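# Drop the entire wire into the bin below its rim

## Task

Place all of the wire inside the bin so that no part of it sits above the bin's rim. The wire must not end up hanging over the table edge, since that can cause failure.

## Robot and tools

Robot: two arms, left_arm and right_arm, each ending in a two-finger gripper. The fingers point along the gripper's +z axis and spread apart along its y axis. end_effector_position is the spot between the finger pads, just under 1 cm behind the tips.

Frames. Scene frame: origin at table-top height, halfway between the nominal arm bases; +x reaches out over the table, +z is up, and left_arm is on the +y side (image left/right does not follow these names). Calibrated bases: left_arm at (+0.027, +0.308, +0.032) m, quat_wxyz (+1.000, 0, 0, -0.002); right_arm at (+0.046, -0.291, +0.016) m, quat_wxyz (+1.000, 0, 0, +0.028). Reported hand poses, velocities and targets for an arm are in that arm's own base frame. Fixed cameras and the table use the scene frame. Motion offsets use the axes of the arm's current Hand target. Printed positions can be wrong by a few cm, more when the arm reaches far.

The 14-number row. Every motion argument is one flat list of 14 numbers, each in [-1, 1], covering both arms even if only one moves: dx, dy, dz, rx, ry, rz, opening for left_arm, then the same seven for right_arm. The first six of each arm are an offset, not a pose: a displacement from that arm's Hand target as it stood when the action or move began, along the Hand target's own axes. Scale: 1.0 equals 0.6 m for dx, dy, dz and 180 degrees for the rotation; rx, ry, rz form a single rotation vector. Sending an offset again moves the arm further. Six zeros re-request the current Hand target. The opening is absolute: +1 fully open (about 87 mm between pads), +0.5 about 69 mm, 0 about 43 mm, -0.5 about 18 mm, -1 closed. A 0 there is a real command, so repeat the present opening to keep a gripper unchanged.

Tools.
execute_actions(actions, cameras): actions is a list of actions; each action is a table of up to 15 rows of 14 numbers, one row per 1/30 s step; a short table repeats its final row to fill 15 steps. All rows in an action are measured from the same start pose, not chained. Images return only when actions is empty or cameras names them.
move(target, speed, blend, opening_speed, blocking, cameras): target is one 14-number row or a list of up to 15 rows, all offsets from the same starting Hand targets. speed is top path speed in m/s (0.002 to 2.9, default 0.25; rotation up to twice that in rad/s), one value or one per target. blend, in m, rounds corners between listed targets; 0 stops at each. opening_speed, on the -1..+1 scale per second, at least 0.2, ramps the fingers. blocking=false returns after about 0.5 s while the motion continues. A move is capped at 10 s; it does not avoid obstacles or the other arm. The result adds a "move:" line: done, off_target, moving, held or fault, plus limits (paced = pose clipped, held = steps withheld).
wait(seconds 0 to 10, cameras): lets time pass holding commands; returns early if a running move finishes.
stop(cameras): brakes a running move.
zoom_image(camera, region [x0, y0, x1, y1] pixels, at most 504 by 504): closer view of the newest image from cam_high, cam_low, cam_left_wrist or cam_right_wrist (all 672x504).
finished_scene(scene): ends the current scene, given its number; irreversible. Finish only when the wire rests fully in the bin on its own.

Reading results. Hand target is the last commanded pose after clipping; the next offsets start from it. The gripper often stops short because of friction and weight, or sags and tilts, so check position and orientation after each motion and send the remaining gap as a new offset. Orientation commands are clipped to 40 degrees from the measured one each step. grip_measured uses the same scale as the opening command; to hold something, command about 0.04 below the reading at first contact. Readings can be off by around 1 mm. Joint torques include gravity; joints 1-3 wrap at ±28 N m. Joint velocities "within noise" means stationary.

Avoid: dropping the wire from height, releasing it while it moves, fast collisions, hard presses into the table or bin, letting anything leave the table, and any contact or squeeze between the two arms or grippers (the clearance check does not protect grippers or wrist cameras). Don't strain an arm's camera cable. Move around, not near, an arm's own base. An arm blocked by contact keeps pushing until commanded back past its gripper. Long stretching, holding loads or pushing at unreachable poses heats motors: MOTOR HOT appears at 75 °C, at 90 °C that arm folds and stops working, at 100 °C it collapses. Loose objects may occasionally get nudged by outside pushes.

Each tool is called after "Call:" by a JSON object that holds its "op" and its "data", one argument or row to a line.

## Session

Call:
{"op": "execute_actions", "data": {
  "actions": []
}}

Scene clock: 0.00 s.
left_arm: end_effector_position=(+0.3748, +0.0310, +0.0800) grip_measured=+1.000 end_effector_quat_wxyz=(+0.643, -0.100, +0.755, +0.084) | right_arm: end_effector_position=(+0.3730, -0.0325, +0.0937) grip_measured=+1.000 end_effector_quat_wxyz=(+0.686, +0.064, +0.724, -0.035)
Joint positions: left_arm=[-0.056 1.537 0.268 1.102 -0.314 -0.053 1] | right_arm=[-0.05 1.575 0.201 1.318 0.089 0.042 1]
Joint velocities: within noise
Joint torques (N m): no reading
Motor temperatures (°C): left_arm=[30 30 32 29 29 29 27] | right_arm=[27 28 31 27 30 28 26]
Heat: left arm: 32 °C; right arm: 31 °C.
Hand target: left_arm +0.3779, +0.0309, +0.0869; +0.651, -0.101, +0.747, +0.083 | right_arm +0.3738, -0.0325, +0.0946; +0.687, +0.064, +0.723, -0.035
Tool commands: left_gripper/opening=+1.0 right_gripper/opening=+1.0

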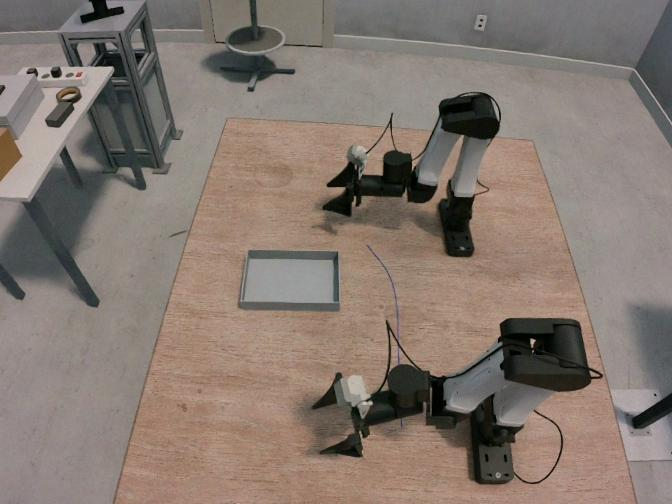

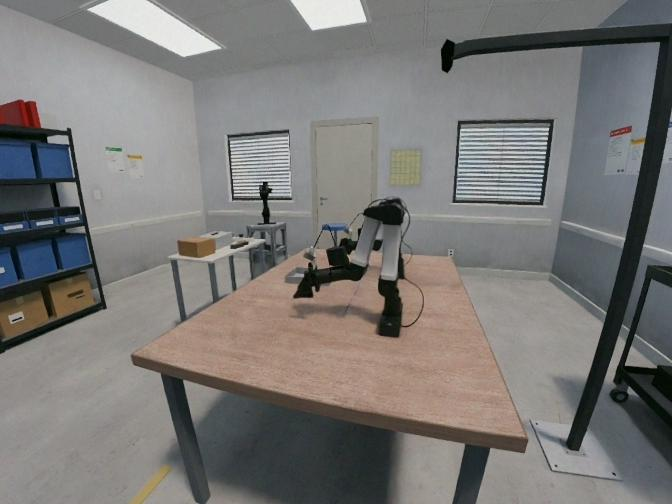

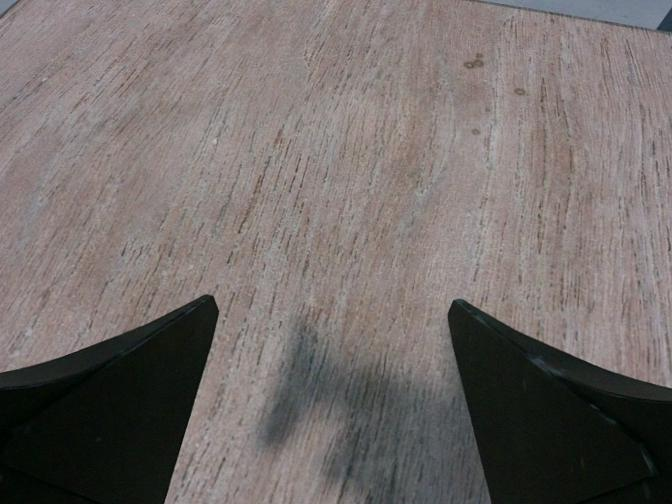

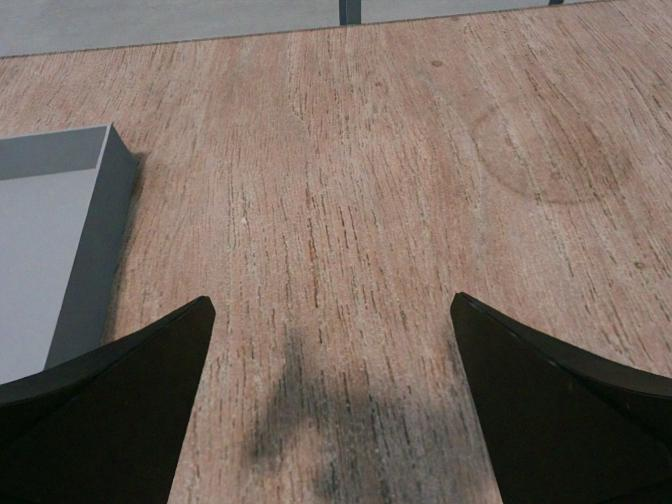

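Call:
{"op": "zoom_image", "data": {
  "camera": "cam_high",
  "region": [220, 210, 440, 450]
}}

Call:
{"op": "zoom_image", "data": {
  "camera": "cam_low",
  "region": [260, 220, 440, 350]
}}

Scaled by 2.100 from the camera's 672x504 image, which has a finer 960x720 frame.

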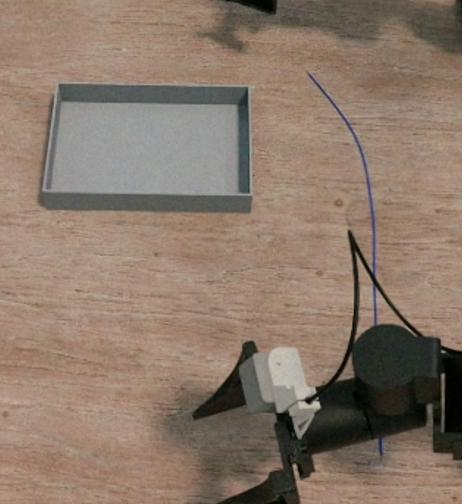

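Scaled by 2.800 from the camera's 672x504 image, which has a finer 960x720 frame.

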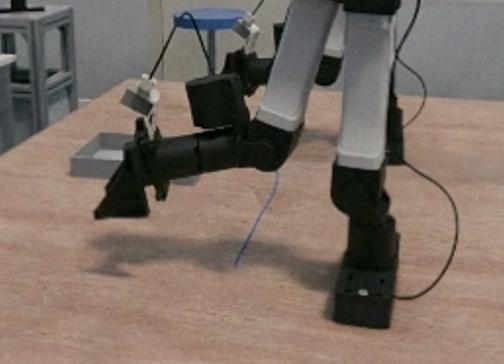

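Call:
{"op": "move", "data": {
  "target": [-0.147,-0.153,-0.301,0.058,0.454,0.07,1,-0.157,0.202,-0.212,-0.025,0.483,-0.045,1],
  "speed": 0.4,
  "cameras": ["all"]
}}

Scene clock: 38.13 s.
left_arm: end_effector_position=(+0.2414, -0.0970, +0.1931) grip_measured=+1.000 end_effector_quat_wxyz=(+0.030, +0.005, +0.999, -0.009) | right_arm: end_effector_position=(+0.2693, +0.0968, +0.1972) grip_measured=+1.000 end_effector_quat_wxyz=(+0.038, -0.001, +0.999, +0.008)
Joint positions: left_arm=[-0.332 1.649 1.681 -1.54 -0.002 -0.323 1] | right_arm=[0.306 1.744 1.808 -1.557 0.007 0.304 1]
Joint torques (N m): left_arm=[-0.85 -7.76 9.01 0.32 0.01 -0.17] | right_arm=[0.79 -5.81 6.32 0.44 0.05 0.1]
Motor temperatures (°C): left_arm=[29 33 35 41 29 29 27] | right_arm=[27 30 33 33 30 28 26]
Heat: left arm: 41 °C; right arm: 33 °C.
Hand target: left_arm +0.2403, -0.1001, +0.2000; +0.000, +0.000, +1.000, -0.001 | right_arm +0.2696, +0.1008, +0.2001; +0.000, -0.001, +1.000, +0.000
Off the commanded pose: left_arm 0.008 m, 4 deg | right_arm 0.005 m, 5 deg.
joint sent to its limit (left arm) — joint 4 (wrist pitch), lower limit. The joint targets are off in orientation, not in position.
joint sent to its limit (right arm) — joint 4 (wrist pitch), lower limit. The joint targets are off in orientation, not in position.
move: off_target (left_arm, right_arm)

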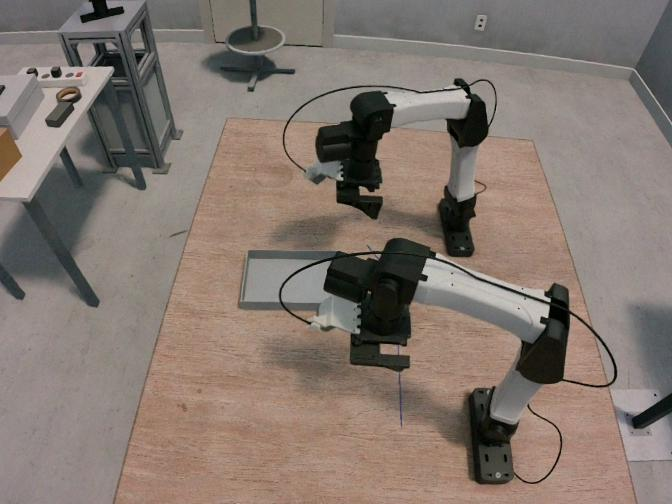

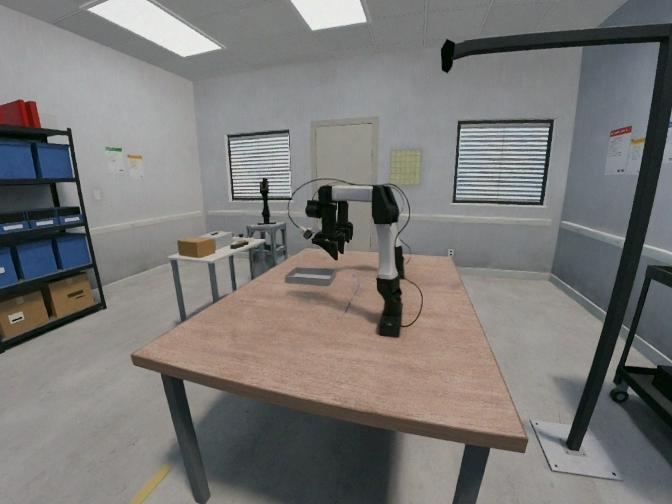

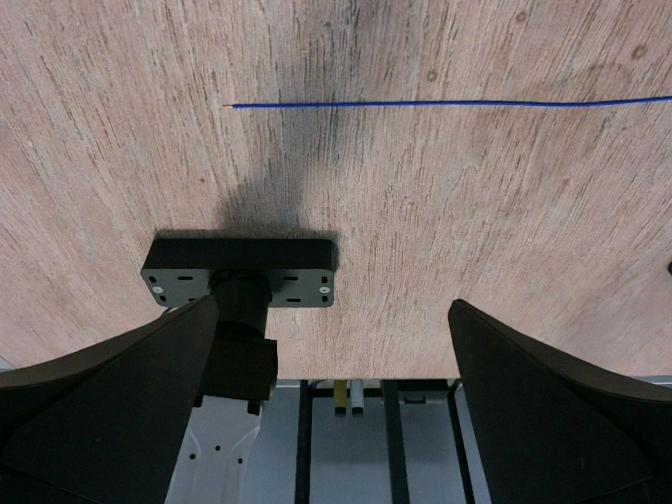

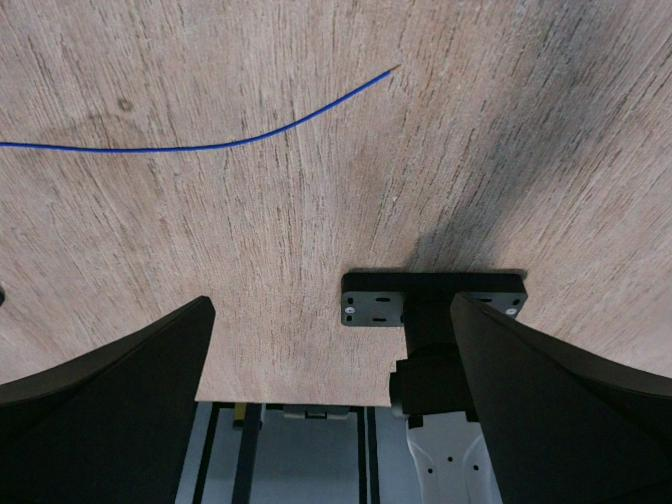

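Call:
{"op": "move", "data": {
  "target": [0.045,-0.08,0.2,0,0,0.5,1,0.11,0.132,0.167,0,0,-0.5,1],
  "speed": 0.4,
  "cameras": ["all"]
}}

Scene clock: 95.17 s.
left_arm: end_effector_position=(+0.1800, -0.0956, +0.0982) grip_measured=+1.000 end_effector_quat_wxyz=(-0.116, +0.625, +0.771, +0.036) | right_arm: end_effector_position=(+0.2052, +0.1616, +0.0998) grip_measured=+1.000 end_effector_quat_wxyz=(+0.031, +0.679, -0.733, +0.021)
Joint positions: left_arm=[-0.679 1.649 1.228 -1.382 -0.072 0.676 1] | right_arm=[0.796 1.708 1.351 -1.277 0.039 -0.696 1]
Joint torques (N m): left_arm=[-0.34 -7.04 8.53 0.57 0.24 -0.09] | right_arm=[3.32 -7.87 4.03 0.75 -0.26 -0.4]
Motor temperatures (°C): left_arm=[29 38 39 32 29 29 27] | right_arm=[27 33 35 29 30 28 26]
Heat: left arm: 39 °C; right arm: 35 °C.
Hand target: left_arm +0.1957, -0.1152, +0.0929; -0.065, +0.623, +0.779, +0.021 (not the last commanded pose) | right_arm +0.2034, +0.1801, +0.0999; +0.000, +0.707, -0.707, -0.001
Off the commanded pose: left_arm 0.065 m, 18 deg | right_arm 0.018 m, 6 deg.
move: held (left_arm; a check stopped the path), off_target (right_arm); limits=held
pose unreachable (left arm): on one or more control steps of this call, first in action 0 (counted from 0), this arm could not follow its commanded pose, so it was not sent that pose on those steps. It may still have moved: this result reports where it is.
cause: moving toward the commanded pose would bring a part of the arm too close to another arm (this arm's wrist (the part past joint 4) and the right arm's wrist (the part past joint 4), at the place that arm is still heading or pushing toward).

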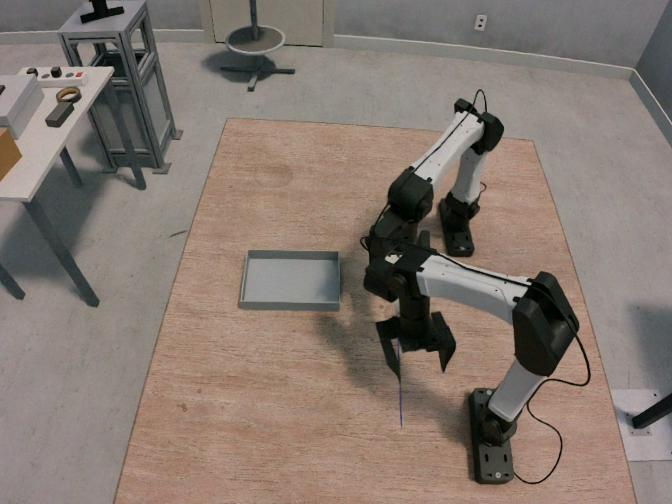

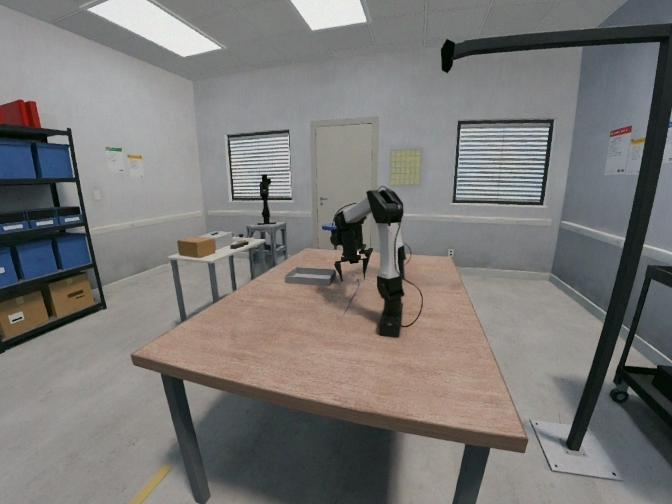

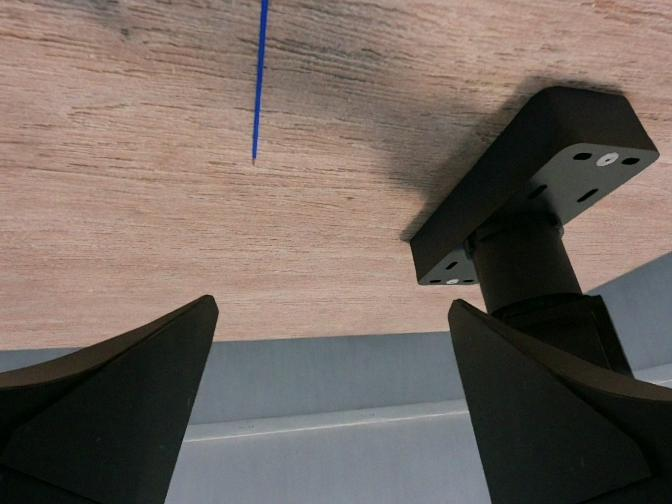

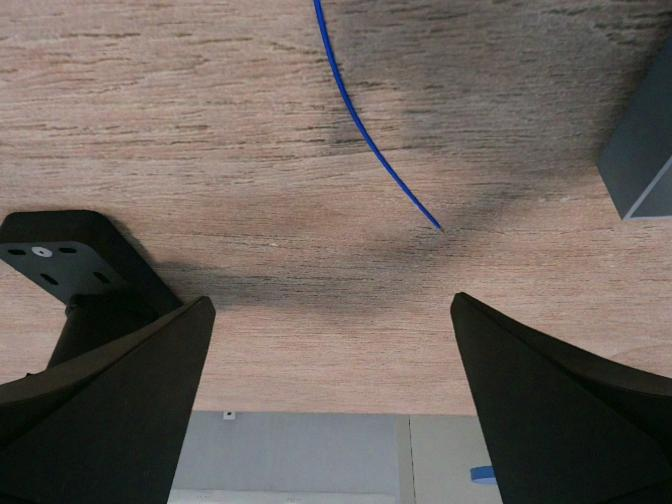

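Call:
{"op": "move", "data": {
  "target": [
    [0.25,0,-0.2,0,0,0,1,0,0,-0.033,0,0,0,1],
    [0.4,0,-0.2,0,0,0,1,-0.217,0,-0.033,0,0,0,1]
  ],
  "speed": 0.4,
  "cameras": ["cam_high","cam_low","cam_right_wrist"]
}}

Scene clock: 107.10 s.
left_arm: end_effector_position=(+0.1560, +0.1025, +0.2436) grip_measured=+1.000 end_effector_quat_wxyz=(+0.047, +0.611, +0.768, +0.183) | right_arm: end_effector_position=(+0.2043, +0.3068, +0.1222) grip_measured=+1.000 end_effector_quat_wxyz=(-0.006, +0.709, -0.705, +0.002)
Joint positions: left_arm=[0.202 1.003 1.322 -1.545 -0.161 1.574 1] | right_arm=[1.045 2.087 1.962 -1.434 0.008 -0.532 1]
Joint torques (N m): left_arm=[0.16 -0.75 6.27 0.81 -0.1 0.07] | right_arm=[0.46 -7.13 6.43 0.28 0 0.08]
Heat: left arm: 40 °C; right arm: 35 °C.
Hand target: left_arm +0.1531, +0.1035, +0.2426; -0.065, +0.623, +0.779, +0.021 | right_arm +0.2033, +0.3102, +0.1199; +0.000, +0.707, -0.707, -0.001
Off the commanded pose: left_arm 0.003 m, 23 deg | right_arm 0.004 m, 1 deg.
joint sent to its limit (left arm) — joint 4 (wrist pitch), lower limit. The joint targets are off in orientation, not in position.
move: off_target (left_arm)
Images, in order (width x height): cam_high 672x504, cam_low 672x504, cam_right_wrist 672x504.

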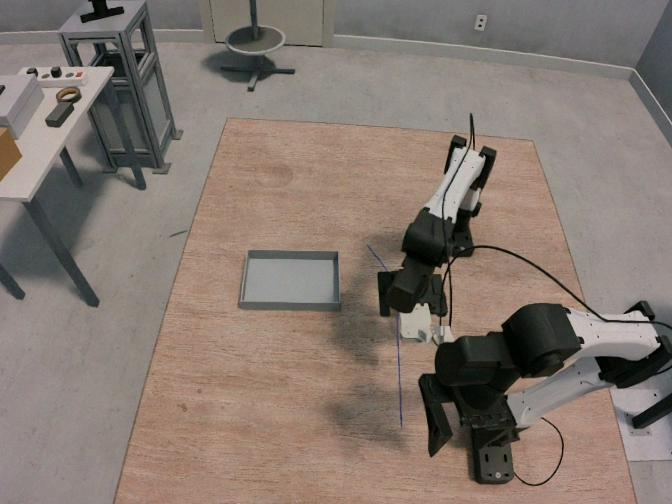

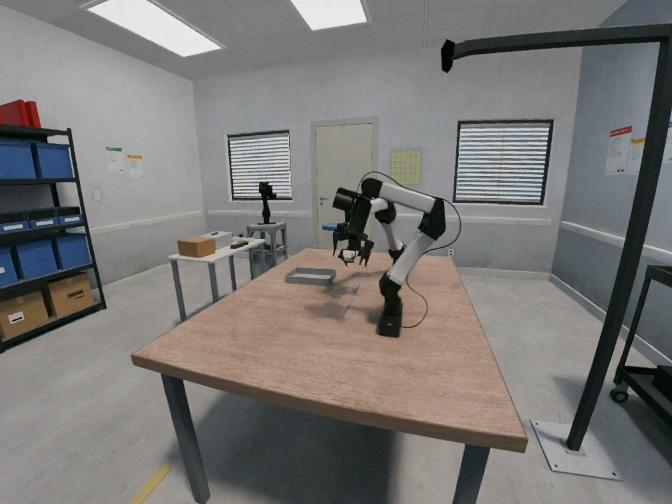

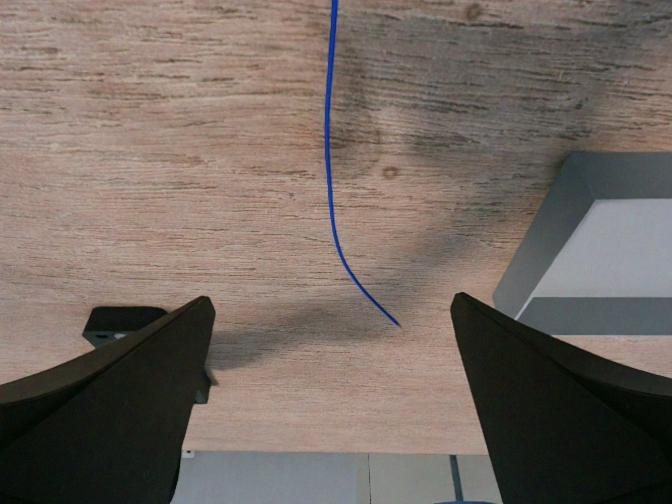

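Call:
{"op": "move", "data": {
  "target": [0,0,0,0,0,0,1,0,0,0.165,0,0,0,0.2],
  "speed": 0.2,
  "cameras": ["cam_high","cam_low","cam_right_wrist"]
}}

Scene clock: 114.57 s.
left_arm: end_effector_position=(+0.1560, +0.1025, +0.2436) grip_measured=+1.000 end_effector_quat_wxyz=(+0.047, +0.612, +0.768, +0.183) | right_arm: end_effector_position=(+0.2061, +0.3100, +0.0285) grip_measured=+0.200 end_effector_quat_wxyz=(-0.007, +0.709, -0.705, +0.002)
Joint positions: left_arm=[0.202 1.003 1.322 -1.545 -0.161 1.575 1] | right_arm=[1.045 2.127 1.649 -1.081 0.008 -0.531 0.6]
Joint torques (N m): left_arm=[0.12 -0.76 6.27 0.8 -0.1 0.05] | right_arm=[0.7 -8.21 4 0.59 0.04 0.11]
Heat: left arm: 40 °C; right arm: 36 °C.
Hand target: left_arm +0.1536, +0.1038, +0.2418; +0.039, +0.616, +0.767, +0.179 (not the last commanded pose) | right_arm +0.2032, +0.3102, +0.0208; +0.000, +0.707, -0.707, +0.000
Off the commanded pose: left_arm 0.003 m, 23 deg | right_arm 0.008 m, 1 deg.
joint sent to its limit (left arm) — joint 4 (wrist pitch), lower limit.
move: off_target (left_arm)
Images, in order (width x height): cam_high 672x504, cam_low 672x504, cam_right_wrist 672x504.

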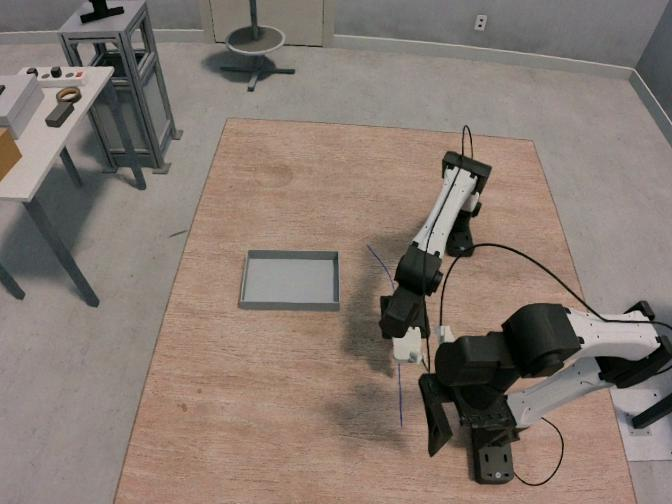

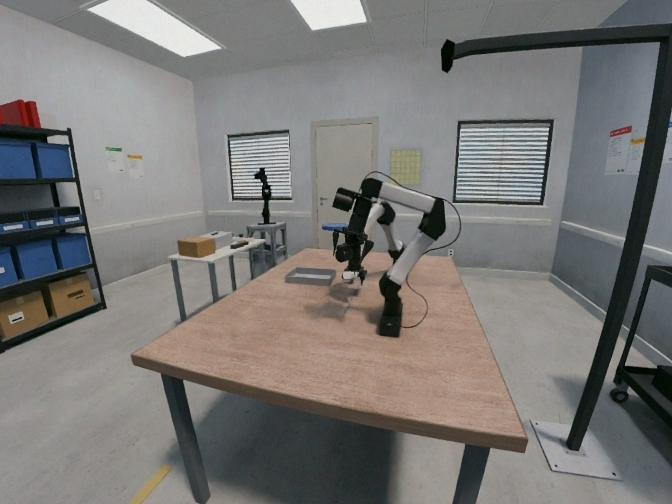

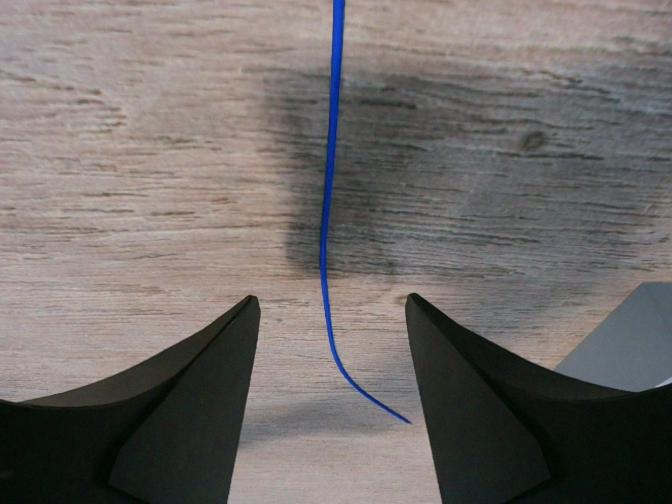

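Call:
{"op": "move", "data": {
  "target": [0,0,0,0,0,0,1,0,0,0.045,0,0,0,-0.3],
  "speed": 0.05,
  "cameras": ["cam_right_wrist"]
}}

Scene clock: 120.70 s.
left_arm: end_effector_position=(+0.1560, +0.1025, +0.2436) grip_measured=+1.000 end_effector_quat_wxyz=(+0.047, +0.612, +0.768, +0.183) | right_arm: end_effector_position=(+0.2071, +0.3117, +0.0042) grip_measured=-0.300 end_effector_quat_wxyz=(-0.011, +0.709, -0.705, +0.001)
Joint positions: left_arm=[0.202 1.003 1.322 -1.545 -0.161 1.575 1] | right_arm=[1.045 2.153 1.591 -0.988 0.008 -0.531 0.35]
Joint torques (N m): left_arm=[0.12 -0.75 6.27 0.8 -0.1 0.06] | right_arm=[0.51 -7.68 3.71 0.57 -0.04 0.15]
Heat: left arm: 39 °C; right arm: 35 °C.
Hand target: left_arm +0.1536, +0.1038, +0.2418; +0.039, +0.616, +0.767, +0.179 | right_arm +0.2032, +0.3103, -0.0062; +0.000, +0.707, -0.707, +0.000
Off the commanded pose: left_arm 0.003 m, 1 deg | right_arm 0.011 m, 1 deg.
joint sent to its limit (left arm) — joint 4 (wrist pitch), lower limit. The joint targets still meet the commanded pose.
move: off_target (right_arm)
Images, in order (width x height): cam_right_wrist 672x504.

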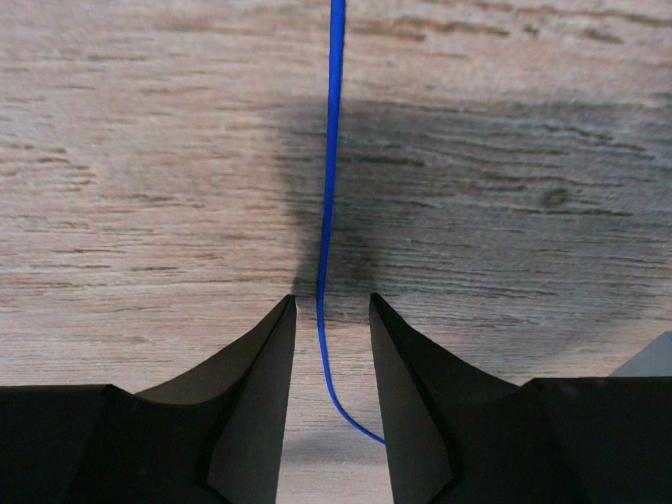

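Call:
{"op": "move", "data": {
  "target": [0,0,0,0,0,0,1,0,0,0.022,0,0,0,-0.3],
  "speed": 0.03,
  "cameras": ["cam_right_wrist"]
}}

Scene clock: 125.63 s.
left_arm: end_effector_position=(+0.1560, +0.1025, +0.2436) grip_measured=+1.000 end_effector_quat_wxyz=(+0.047, +0.612, +0.768, +0.183) | right_arm: end_effector_position=(+0.2079, +0.3114, +0.0006) grip_measured=-0.300 end_effector_quat_wxyz=(-0.013, +0.708, -0.706, +0.003)
Joint positions: left_arm=[0.202 1.003 1.322 -1.545 -0.161 1.575 1] | right_arm=[1.045 2.154 1.578 -0.97 0.013 -0.53 0.35]
Joint torques (N m): left_arm=[0.12 -0.76 6.27 0.8 -0.11 0.06] | right_arm=[0.5 -6.71 2.59 0.88 -0.1 0.11]
Heat: left arm: 39 °C; right arm: 35 °C.
Hand target: left_arm +0.1536, +0.1038, +0.2418; +0.039, +0.616, +0.767, +0.179 | right_arm +0.2033, +0.3103, -0.0193; +0.000, +0.707, -0.707, +0.000
Off the commanded pose: left_arm 0.003 m, 1 deg | right_arm 0.021 m, 2 deg.
joint sent to its limit (left arm) — joint 4 (wrist pitch), lower limit. The joint targets still meet the commanded pose.
move: off_target (right_arm)
Images, in order (width x height): cam_right_wrist 672x504.

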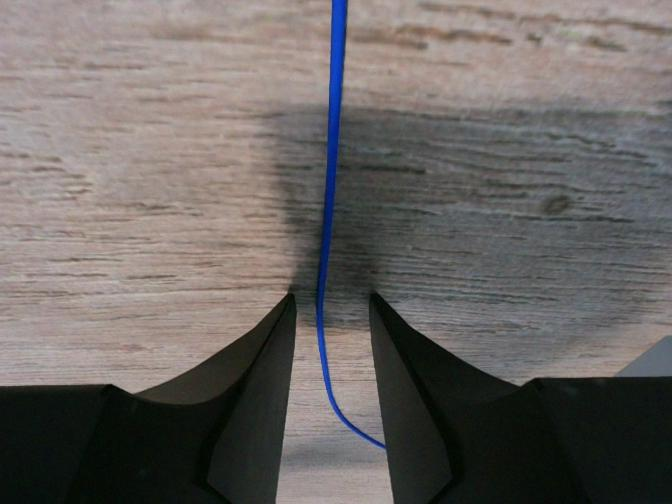

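Call:
{"op": "move", "data": {
  "target": [0,0,0,0,0,0,1,0,0,-0.015,0,0,0,-1],
  "speed": 0.03,
  "opening_speed": 0.6,
  "cameras": ["cam_right_wrist"]
}}

Call:
{"op": "move", "data": {
  "target": [0,0,0,0,0,0,1,0,0,-0.25,0,0,0,-1],
  "speed": 0.15,
  "cameras": ["cam_right_wrist","cam_high","cam_low"]
}}

Scene clock: 132.73 s.
left_arm: end_effector_position=(+0.1560, +0.1025, +0.2436) grip_measured=+1.000 end_effector_quat_wxyz=(+0.047, +0.612, +0.768, +0.183) | right_arm: end_effector_position=(+0.2080, +0.3112, +0.0007) grip_measured=-0.945 end_effector_quat_wxyz=(-0.013, +0.708, -0.706, +0.004)
Joint positions: left_arm=[0.202 1.003 1.322 -1.545 -0.161 1.575 1] | right_arm=[1.045 2.154 1.578 -0.971 0.014 -0.53 0.028]
Joint torques (N m): left_arm=[0.12 -0.75 6.27 0.8 -0.1 0.06] | right_arm=[0.72 -7.36 4.19 0.52 -0.11 0.15]
Heat: left arm: 39 °C; right arm: 35 °C.
Hand target: left_arm +0.1536, +0.1038, +0.2418; +0.039, +0.616, +0.767, +0.179 | right_arm +0.2033, +0.3103, -0.0103; +0.000, +0.707, -0.707, +0.000
Off the commanded pose: left_arm 0.003 m, 1 deg | right_arm 0.012 m, 2 deg.
joint sent to its limit (left arm) — joint 4 (wrist pitch), lower limit. The joint targets still meet the commanded pose.
move: off_target (right_arm)
Images, in order (width x height): cam_right_wrist 672x504.

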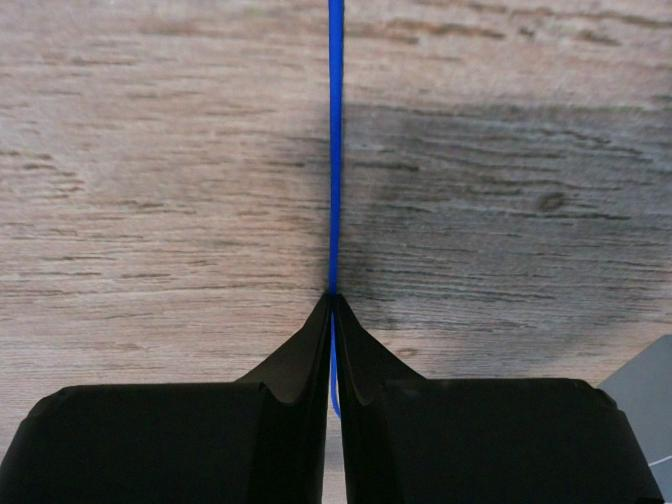

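Scene clock: 134.57 s.
left_arm: end_effector_position=(+0.1561, +0.1025, +0.2436) grip_measured=+1.000 end_effector_quat_wxyz=(+0.046, +0.613, +0.768, +0.183) | right_arm: end_effector_position=(+0.2053, +0.3084, +0.1328) grip_measured=-0.945 end_effector_quat_wxyz=(+0.005, +0.708, -0.706, +0.006)
Joint positions: left_arm=[0.202 1.003 1.322 -1.545 -0.161 1.577 1] | right_arm=[1.045 2.131 2.069 -1.52 0.009 -0.53 0.028]
Joint torques (N m): left_arm=[0.12 -0.76 6.27 0.8 -0.1 0.04] | right_arm=[0.38 -9.8 6.26 0.24 -0.01 0.12]
Heat: left arm: 39 °C; right arm: 36 °C.
Hand target: left_arm +0.1536, +0.1038, +0.2418; +0.039, +0.616, +0.767, +0.179 | right_arm +0.2034, +0.3102, +0.1396; +0.000, +0.708, -0.707, +0.000
Off the commanded pose: left_arm 0.003 m, 1 deg | right_arm 0.007 m, 1 deg.
joint sent to its limit (left arm) — joint 4 (wrist pitch), lower limit. The joint targets still meet the commanded pose.
move: done
Images, in order (width x height): cam_high 672x504, cam_low 672x504, cam_right_wrist 672x504.

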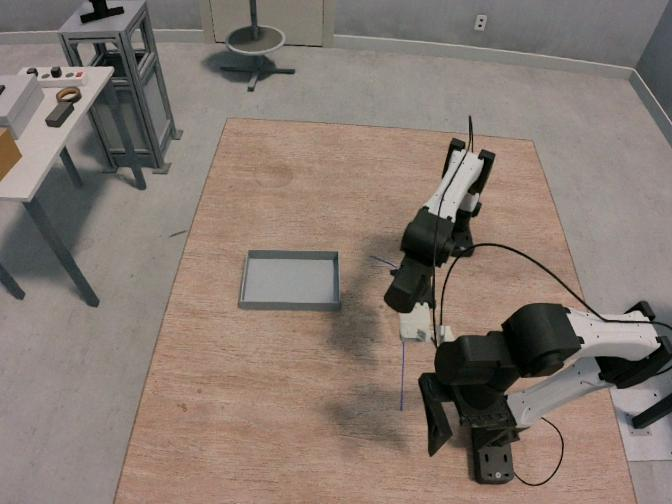

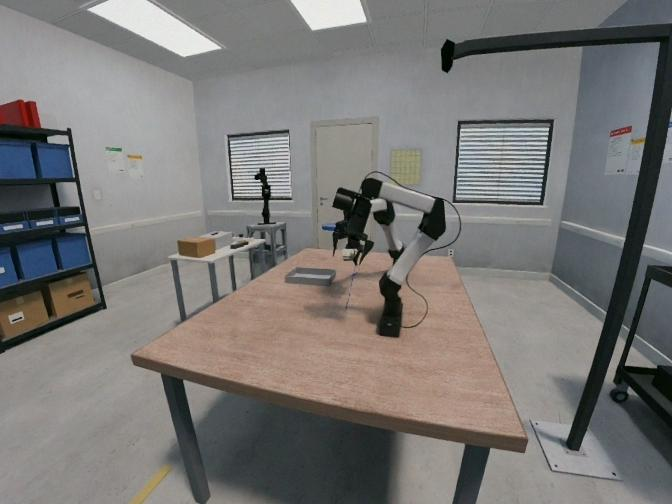

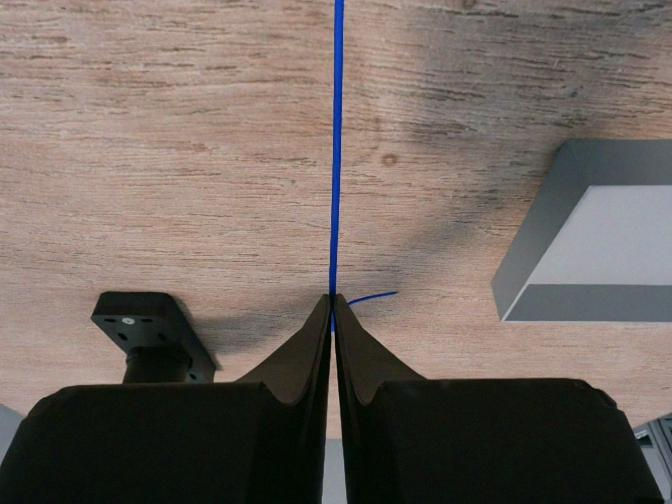

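Call:
{"op": "zoom_image", "data": {
  "camera": "cam_high",
  "region": [330, 220, 450, 430]
}}

Call:
{"op": "zoom_image", "data": {
  "camera": "cam_low",
  "region": [270, 210, 410, 340]
}}

Scaled by 2.400 from the camera's 672x504 image, which has a finer 960x720 frame.

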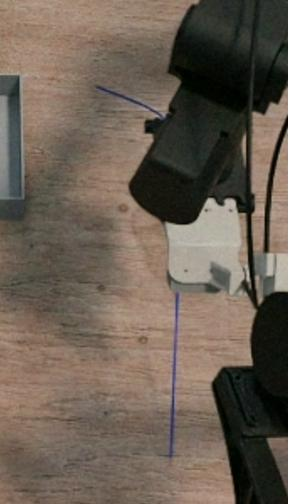

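Scaled by 3.600 from the camera's 672x504 image, which has a finer 960x720 frame.

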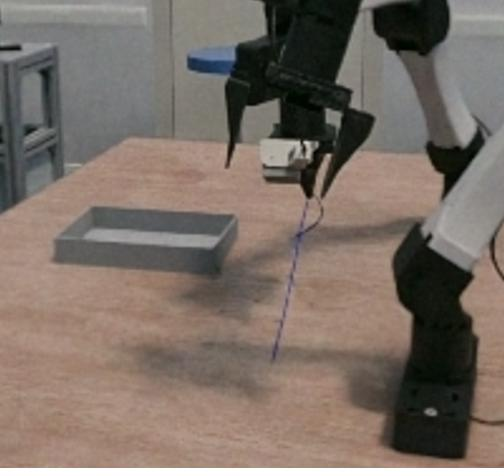

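Call:
{"op": "move", "data": {
  "target": [0,0,0,0,0,0,1,0,0.1,-0.32,0,0,0,-1],
  "speed": 0.15,
  "cameras": ["cam_right_wrist","cam_high","cam_low"]
}}

Call:
{"op": "zoom_image", "data": {
  "camera": "cam_low",
  "region": [270, 180, 410, 320]
}}

Scene clock: 147.47 s.
left_arm: end_effector_position=(+0.1564, +0.1024, +0.2436) grip_measured=+1.000 end_effector_quat_wxyz=(+0.046, +0.616, +0.765, +0.182) | right_arm: end_effector_position=(+0.1439, +0.3103, +0.3219) grip_measured=-0.945 end_effector_quat_wxyz=(-0.257, +0.690, -0.670, -0.093)
Joint positions: left_arm=[0.202 1.003 1.322 -1.545 -0.16 1.586 1] | right_arm=[1.198 1.75 2.307 -1.575 0.026 -0.41 0.028]
Joint torques (N m): left_arm=[0.12 -0.75 6.27 0.81 -0.11 -0.05] | right_arm=[0.99 -6.78 5.44 1.56 0.19 0.15]
Motor temperatures (°C): left_arm=[29 33 39 33 29 29 27] | right_arm=[27 38 36 29 30 28 27]
Heat: left arm: 39 °C; right arm: 38 °C.
Hand target: left_arm +0.1536, +0.1038, +0.2418; +0.039, +0.616, +0.767, +0.179 | right_arm +0.1434, +0.3100, +0.3317; +0.000, +0.708, -0.707, -0.001
Off the commanded pose: left_arm 0.004 m, 1 deg | right_arm 0.010 m, 32 deg.
joint read past its limit (right arm) — joint 4 (wrist pitch), lower limit.
joint sent to its limit (left arm) — joint 4 (wrist pitch), lower limit. The joint targets still meet the commanded pose.
joint sent to its limit (right arm) — joint 4 (wrist pitch), lower limit. The joint targets are off in orientation, not in position.
move: off_target (right_arm)
Images, in order (width x height): cam_high 672x504, cam_low 672x504, cam_right_wrist 672x504.

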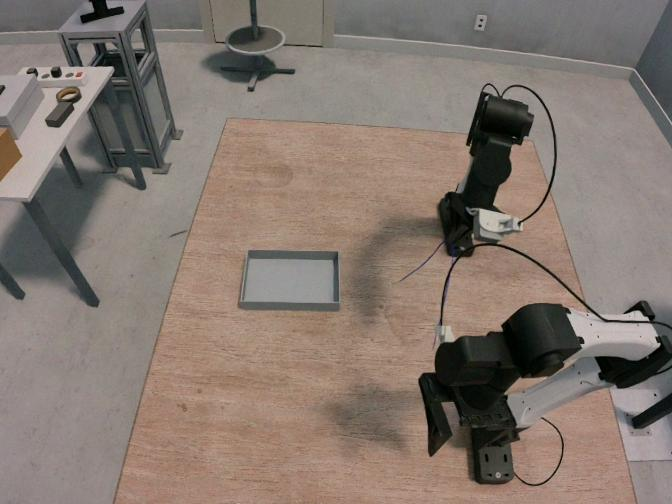

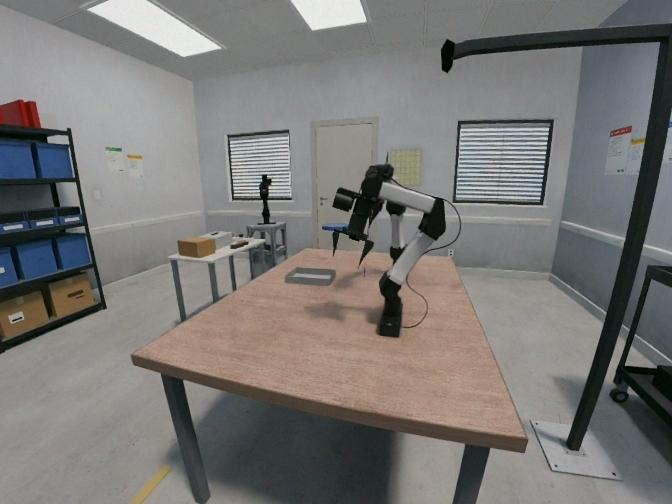

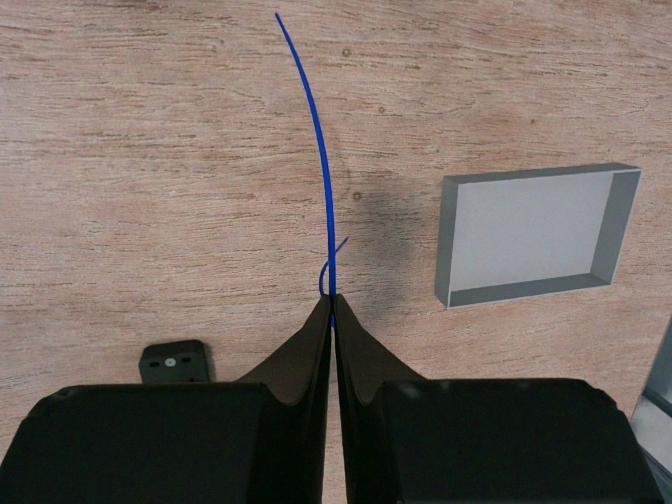

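Scaled by 3.600 from the camera's 672x504 image, which has a finer 960x720 frame.

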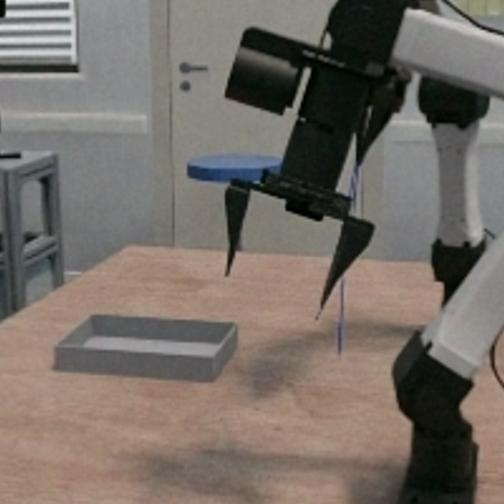

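Call:
{"op": "move", "data": {
  "target": [
    [0,0,0,0,0,0,1,0.05,-0.1,-0.13,0.25,0,0,-1],
    [0,0,0,0,0,0,1,0.308,-0.5,-0.13,0.25,0,0,-1]
  ],
  "speed": 0.2,
  "blend": 0.03,
  "cameras": ["cam_right_wrist","cam_high","cam_low"]
}}

Call:
{"op": "zoom_image", "data": {
  "camera": "cam_high",
  "region": [220, 200, 420, 350]
}}

Call:
{"op": "zoom_image", "data": {
  "camera": "cam_low",
  "region": [250, 180, 390, 320]
}}

Scene clock: 178.43 s.
left_arm: end_effector_position=(+0.1564, +0.1024, +0.2436) grip_measured=+1.000 end_effector_quat_wxyz=(+0.046, +0.616, +0.765, +0.182) | right_arm: end_effector_position=(+0.4389, +0.1217, +0.4085) grip_measured=-0.945 end_effector_quat_wxyz=(-0.324, +0.643, -0.620, +0.312)
Joint positions: left_arm=[0.202 1.003 1.322 -1.545 -0.16 1.586 1] | right_arm=[0.49 2.07 2.847 -1.466 0.36 -1.288 0.028]
Joint torques (N m): left_arm=[0.13 -0.75 6.28 0.8 -0.11 -0.05] | right_arm=[0.34 -6.39 5 2 0.09 0.06]
Heat: left arm: 38 °C; right arm: 37 °C.
Hand target: left_arm +0.1536, +0.1038, +0.2418; +0.039, +0.616, +0.767, +0.179 | right_arm +0.4436, +0.1254, +0.4094; -0.271, +0.654, -0.653, +0.270
Off the commanded pose: left_arm 0.004 m, 1 deg | right_arm 0.006 m, 9 deg.
elbow stopped short (right arm): the move would have taken joint 3 (elbow) straighter than the controller allows.
joint sent to its limit (left arm) — joint 4 (wrist pitch), lower limit. The joint targets still meet the commanded pose.
move: off_target (right_arm)
Images, in order (width x height): cam_high 672x504, cam_low 672x504, cam_right_wrist 672x504.

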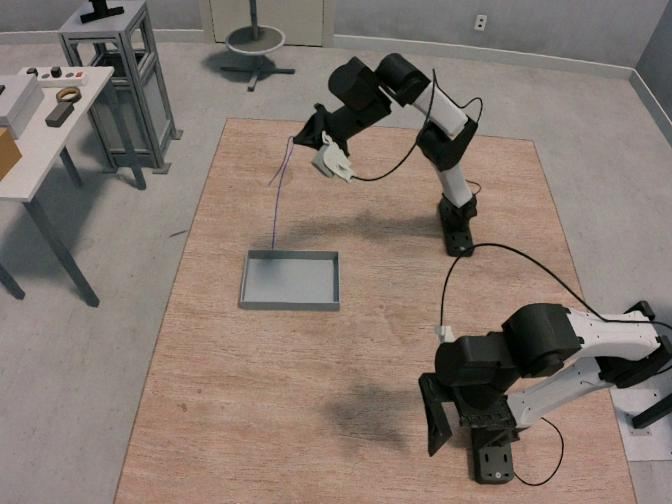

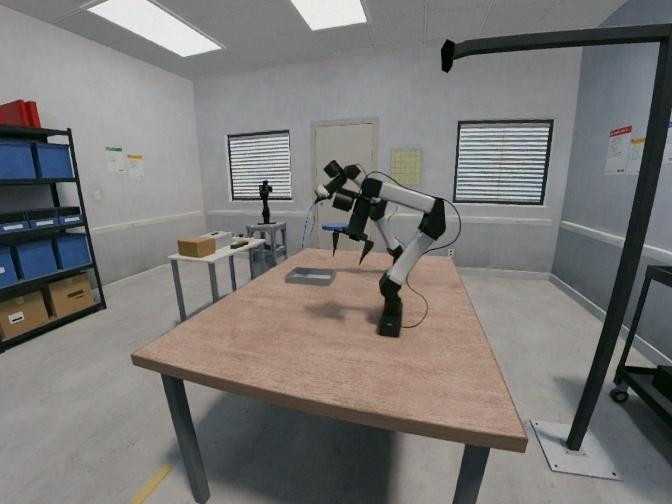

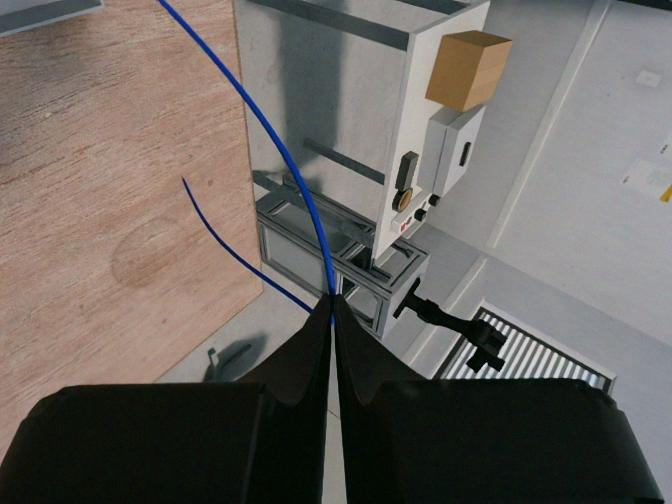

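Scaled by 2.520 from the camera's 672x504 image, which has a finer 960x720 frame.

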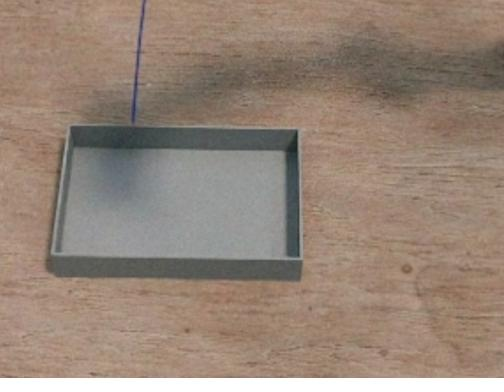

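Scaled by 3.600 from the camera's 672x504 image, which has a finer 960x720 frame.

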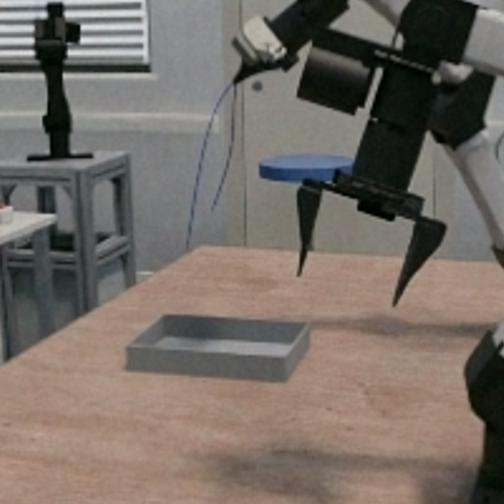

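Call:
{"op": "move", "data": {
  "target": [0,0,0,0,0,0,1,0,0.141,0.141,0,0,0,-1],
  "speed": 0.15,
  "cameras": ["cam_right_wrist","cam_high","cam_low"]
}}

Call:
{"op": "zoom_image", "data": {
  "camera": "cam_high",
  "region": [220, 130, 420, 330]
}}

Call:
{"op": "zoom_image", "data": {
  "camera": "cam_low",
  "region": [250, 180, 390, 320]
}}

Scene clock: 190.90 s.
left_arm: end_effector_position=(+0.1564, +0.1024, +0.2436) grip_measured=+1.000 end_effector_quat_wxyz=(+0.046, +0.616, +0.765, +0.182) | right_arm: end_effector_position=(+0.4472, +0.1300, +0.2821) grip_measured=-0.945 end_effector_quat_wxyz=(-0.258, +0.661, -0.650, +0.271)
Joint positions: left_arm=[0.202 1.003 1.322 -1.545 -0.16 1.586 1] | right_arm=[0.49 1.828 1.975 -1.017 0.343 -1.223 0.028]
Joint torques (N m): left_arm=[0.13 -0.75 6.27 0.8 -0.11 -0.05] | right_arm=[-0.39 -9.94 4.16 1.7 0.11 0.18]
Heat: left arm: 38 °C; right arm: 37 °C.
Hand target: left_arm +0.1536, +0.1038, +0.2418; +0.039, +0.616, +0.767, +0.179 | right_arm +0.4436, +0.1256, +0.2898; -0.271, +0.654, -0.653, +0.270
Off the commanded pose: left_arm 0.004 m, 1 deg | right_arm 0.010 m, 2 deg.
joint sent to its limit (left arm) — joint 4 (wrist pitch), lower limit. The joint targets still meet the commanded pose.
move: done
Images, in order (width x height): cam_high 672x504, cam_low 672x504, cam_right_wrist 672x504.

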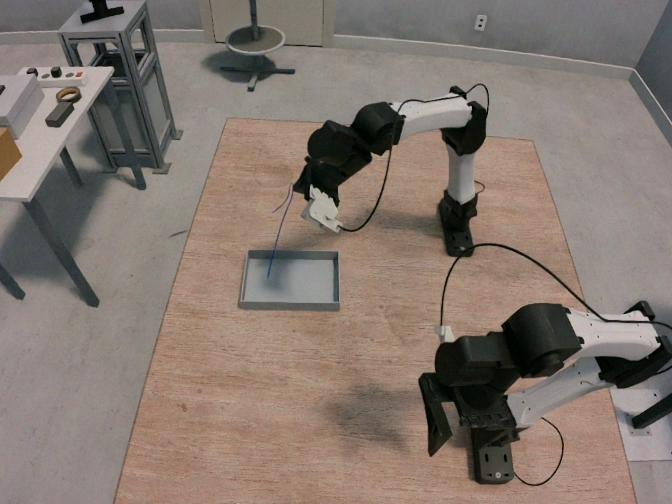

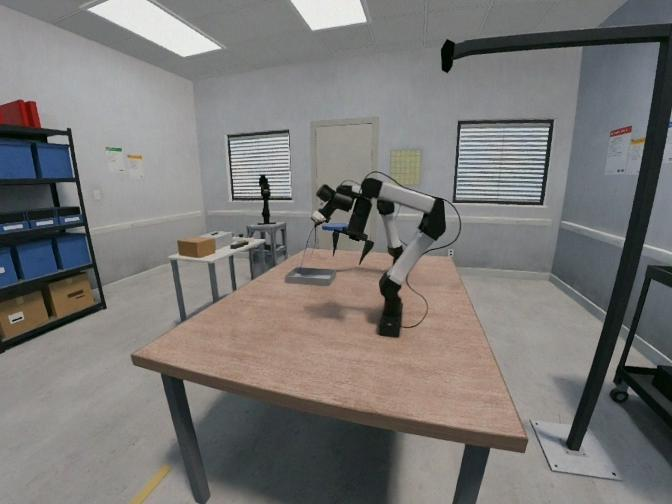

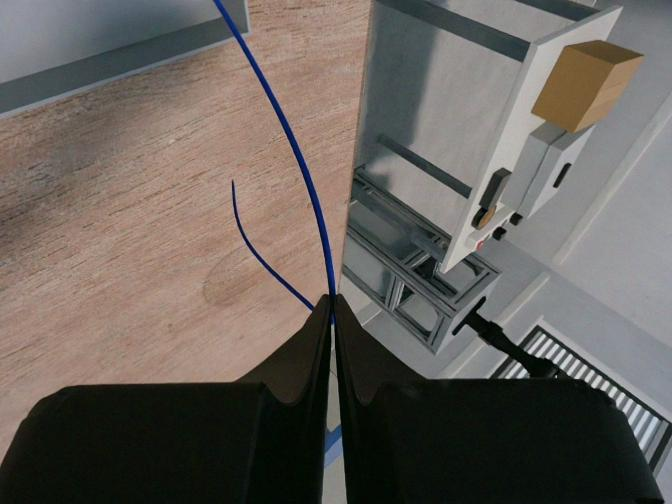

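Scaled by 2.520 from the camera's 672x504 image, which has a finer 960x720 frame.

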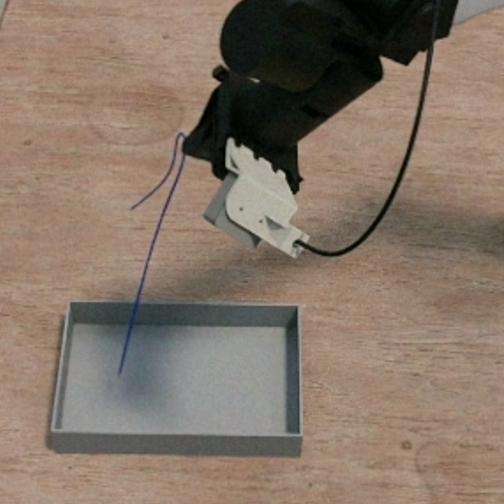

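Scaled by 3.600 from the camera's 672x504 image, which has a finer 960x720 frame.

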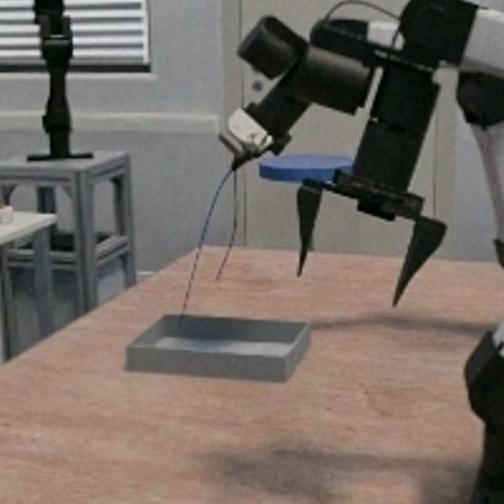

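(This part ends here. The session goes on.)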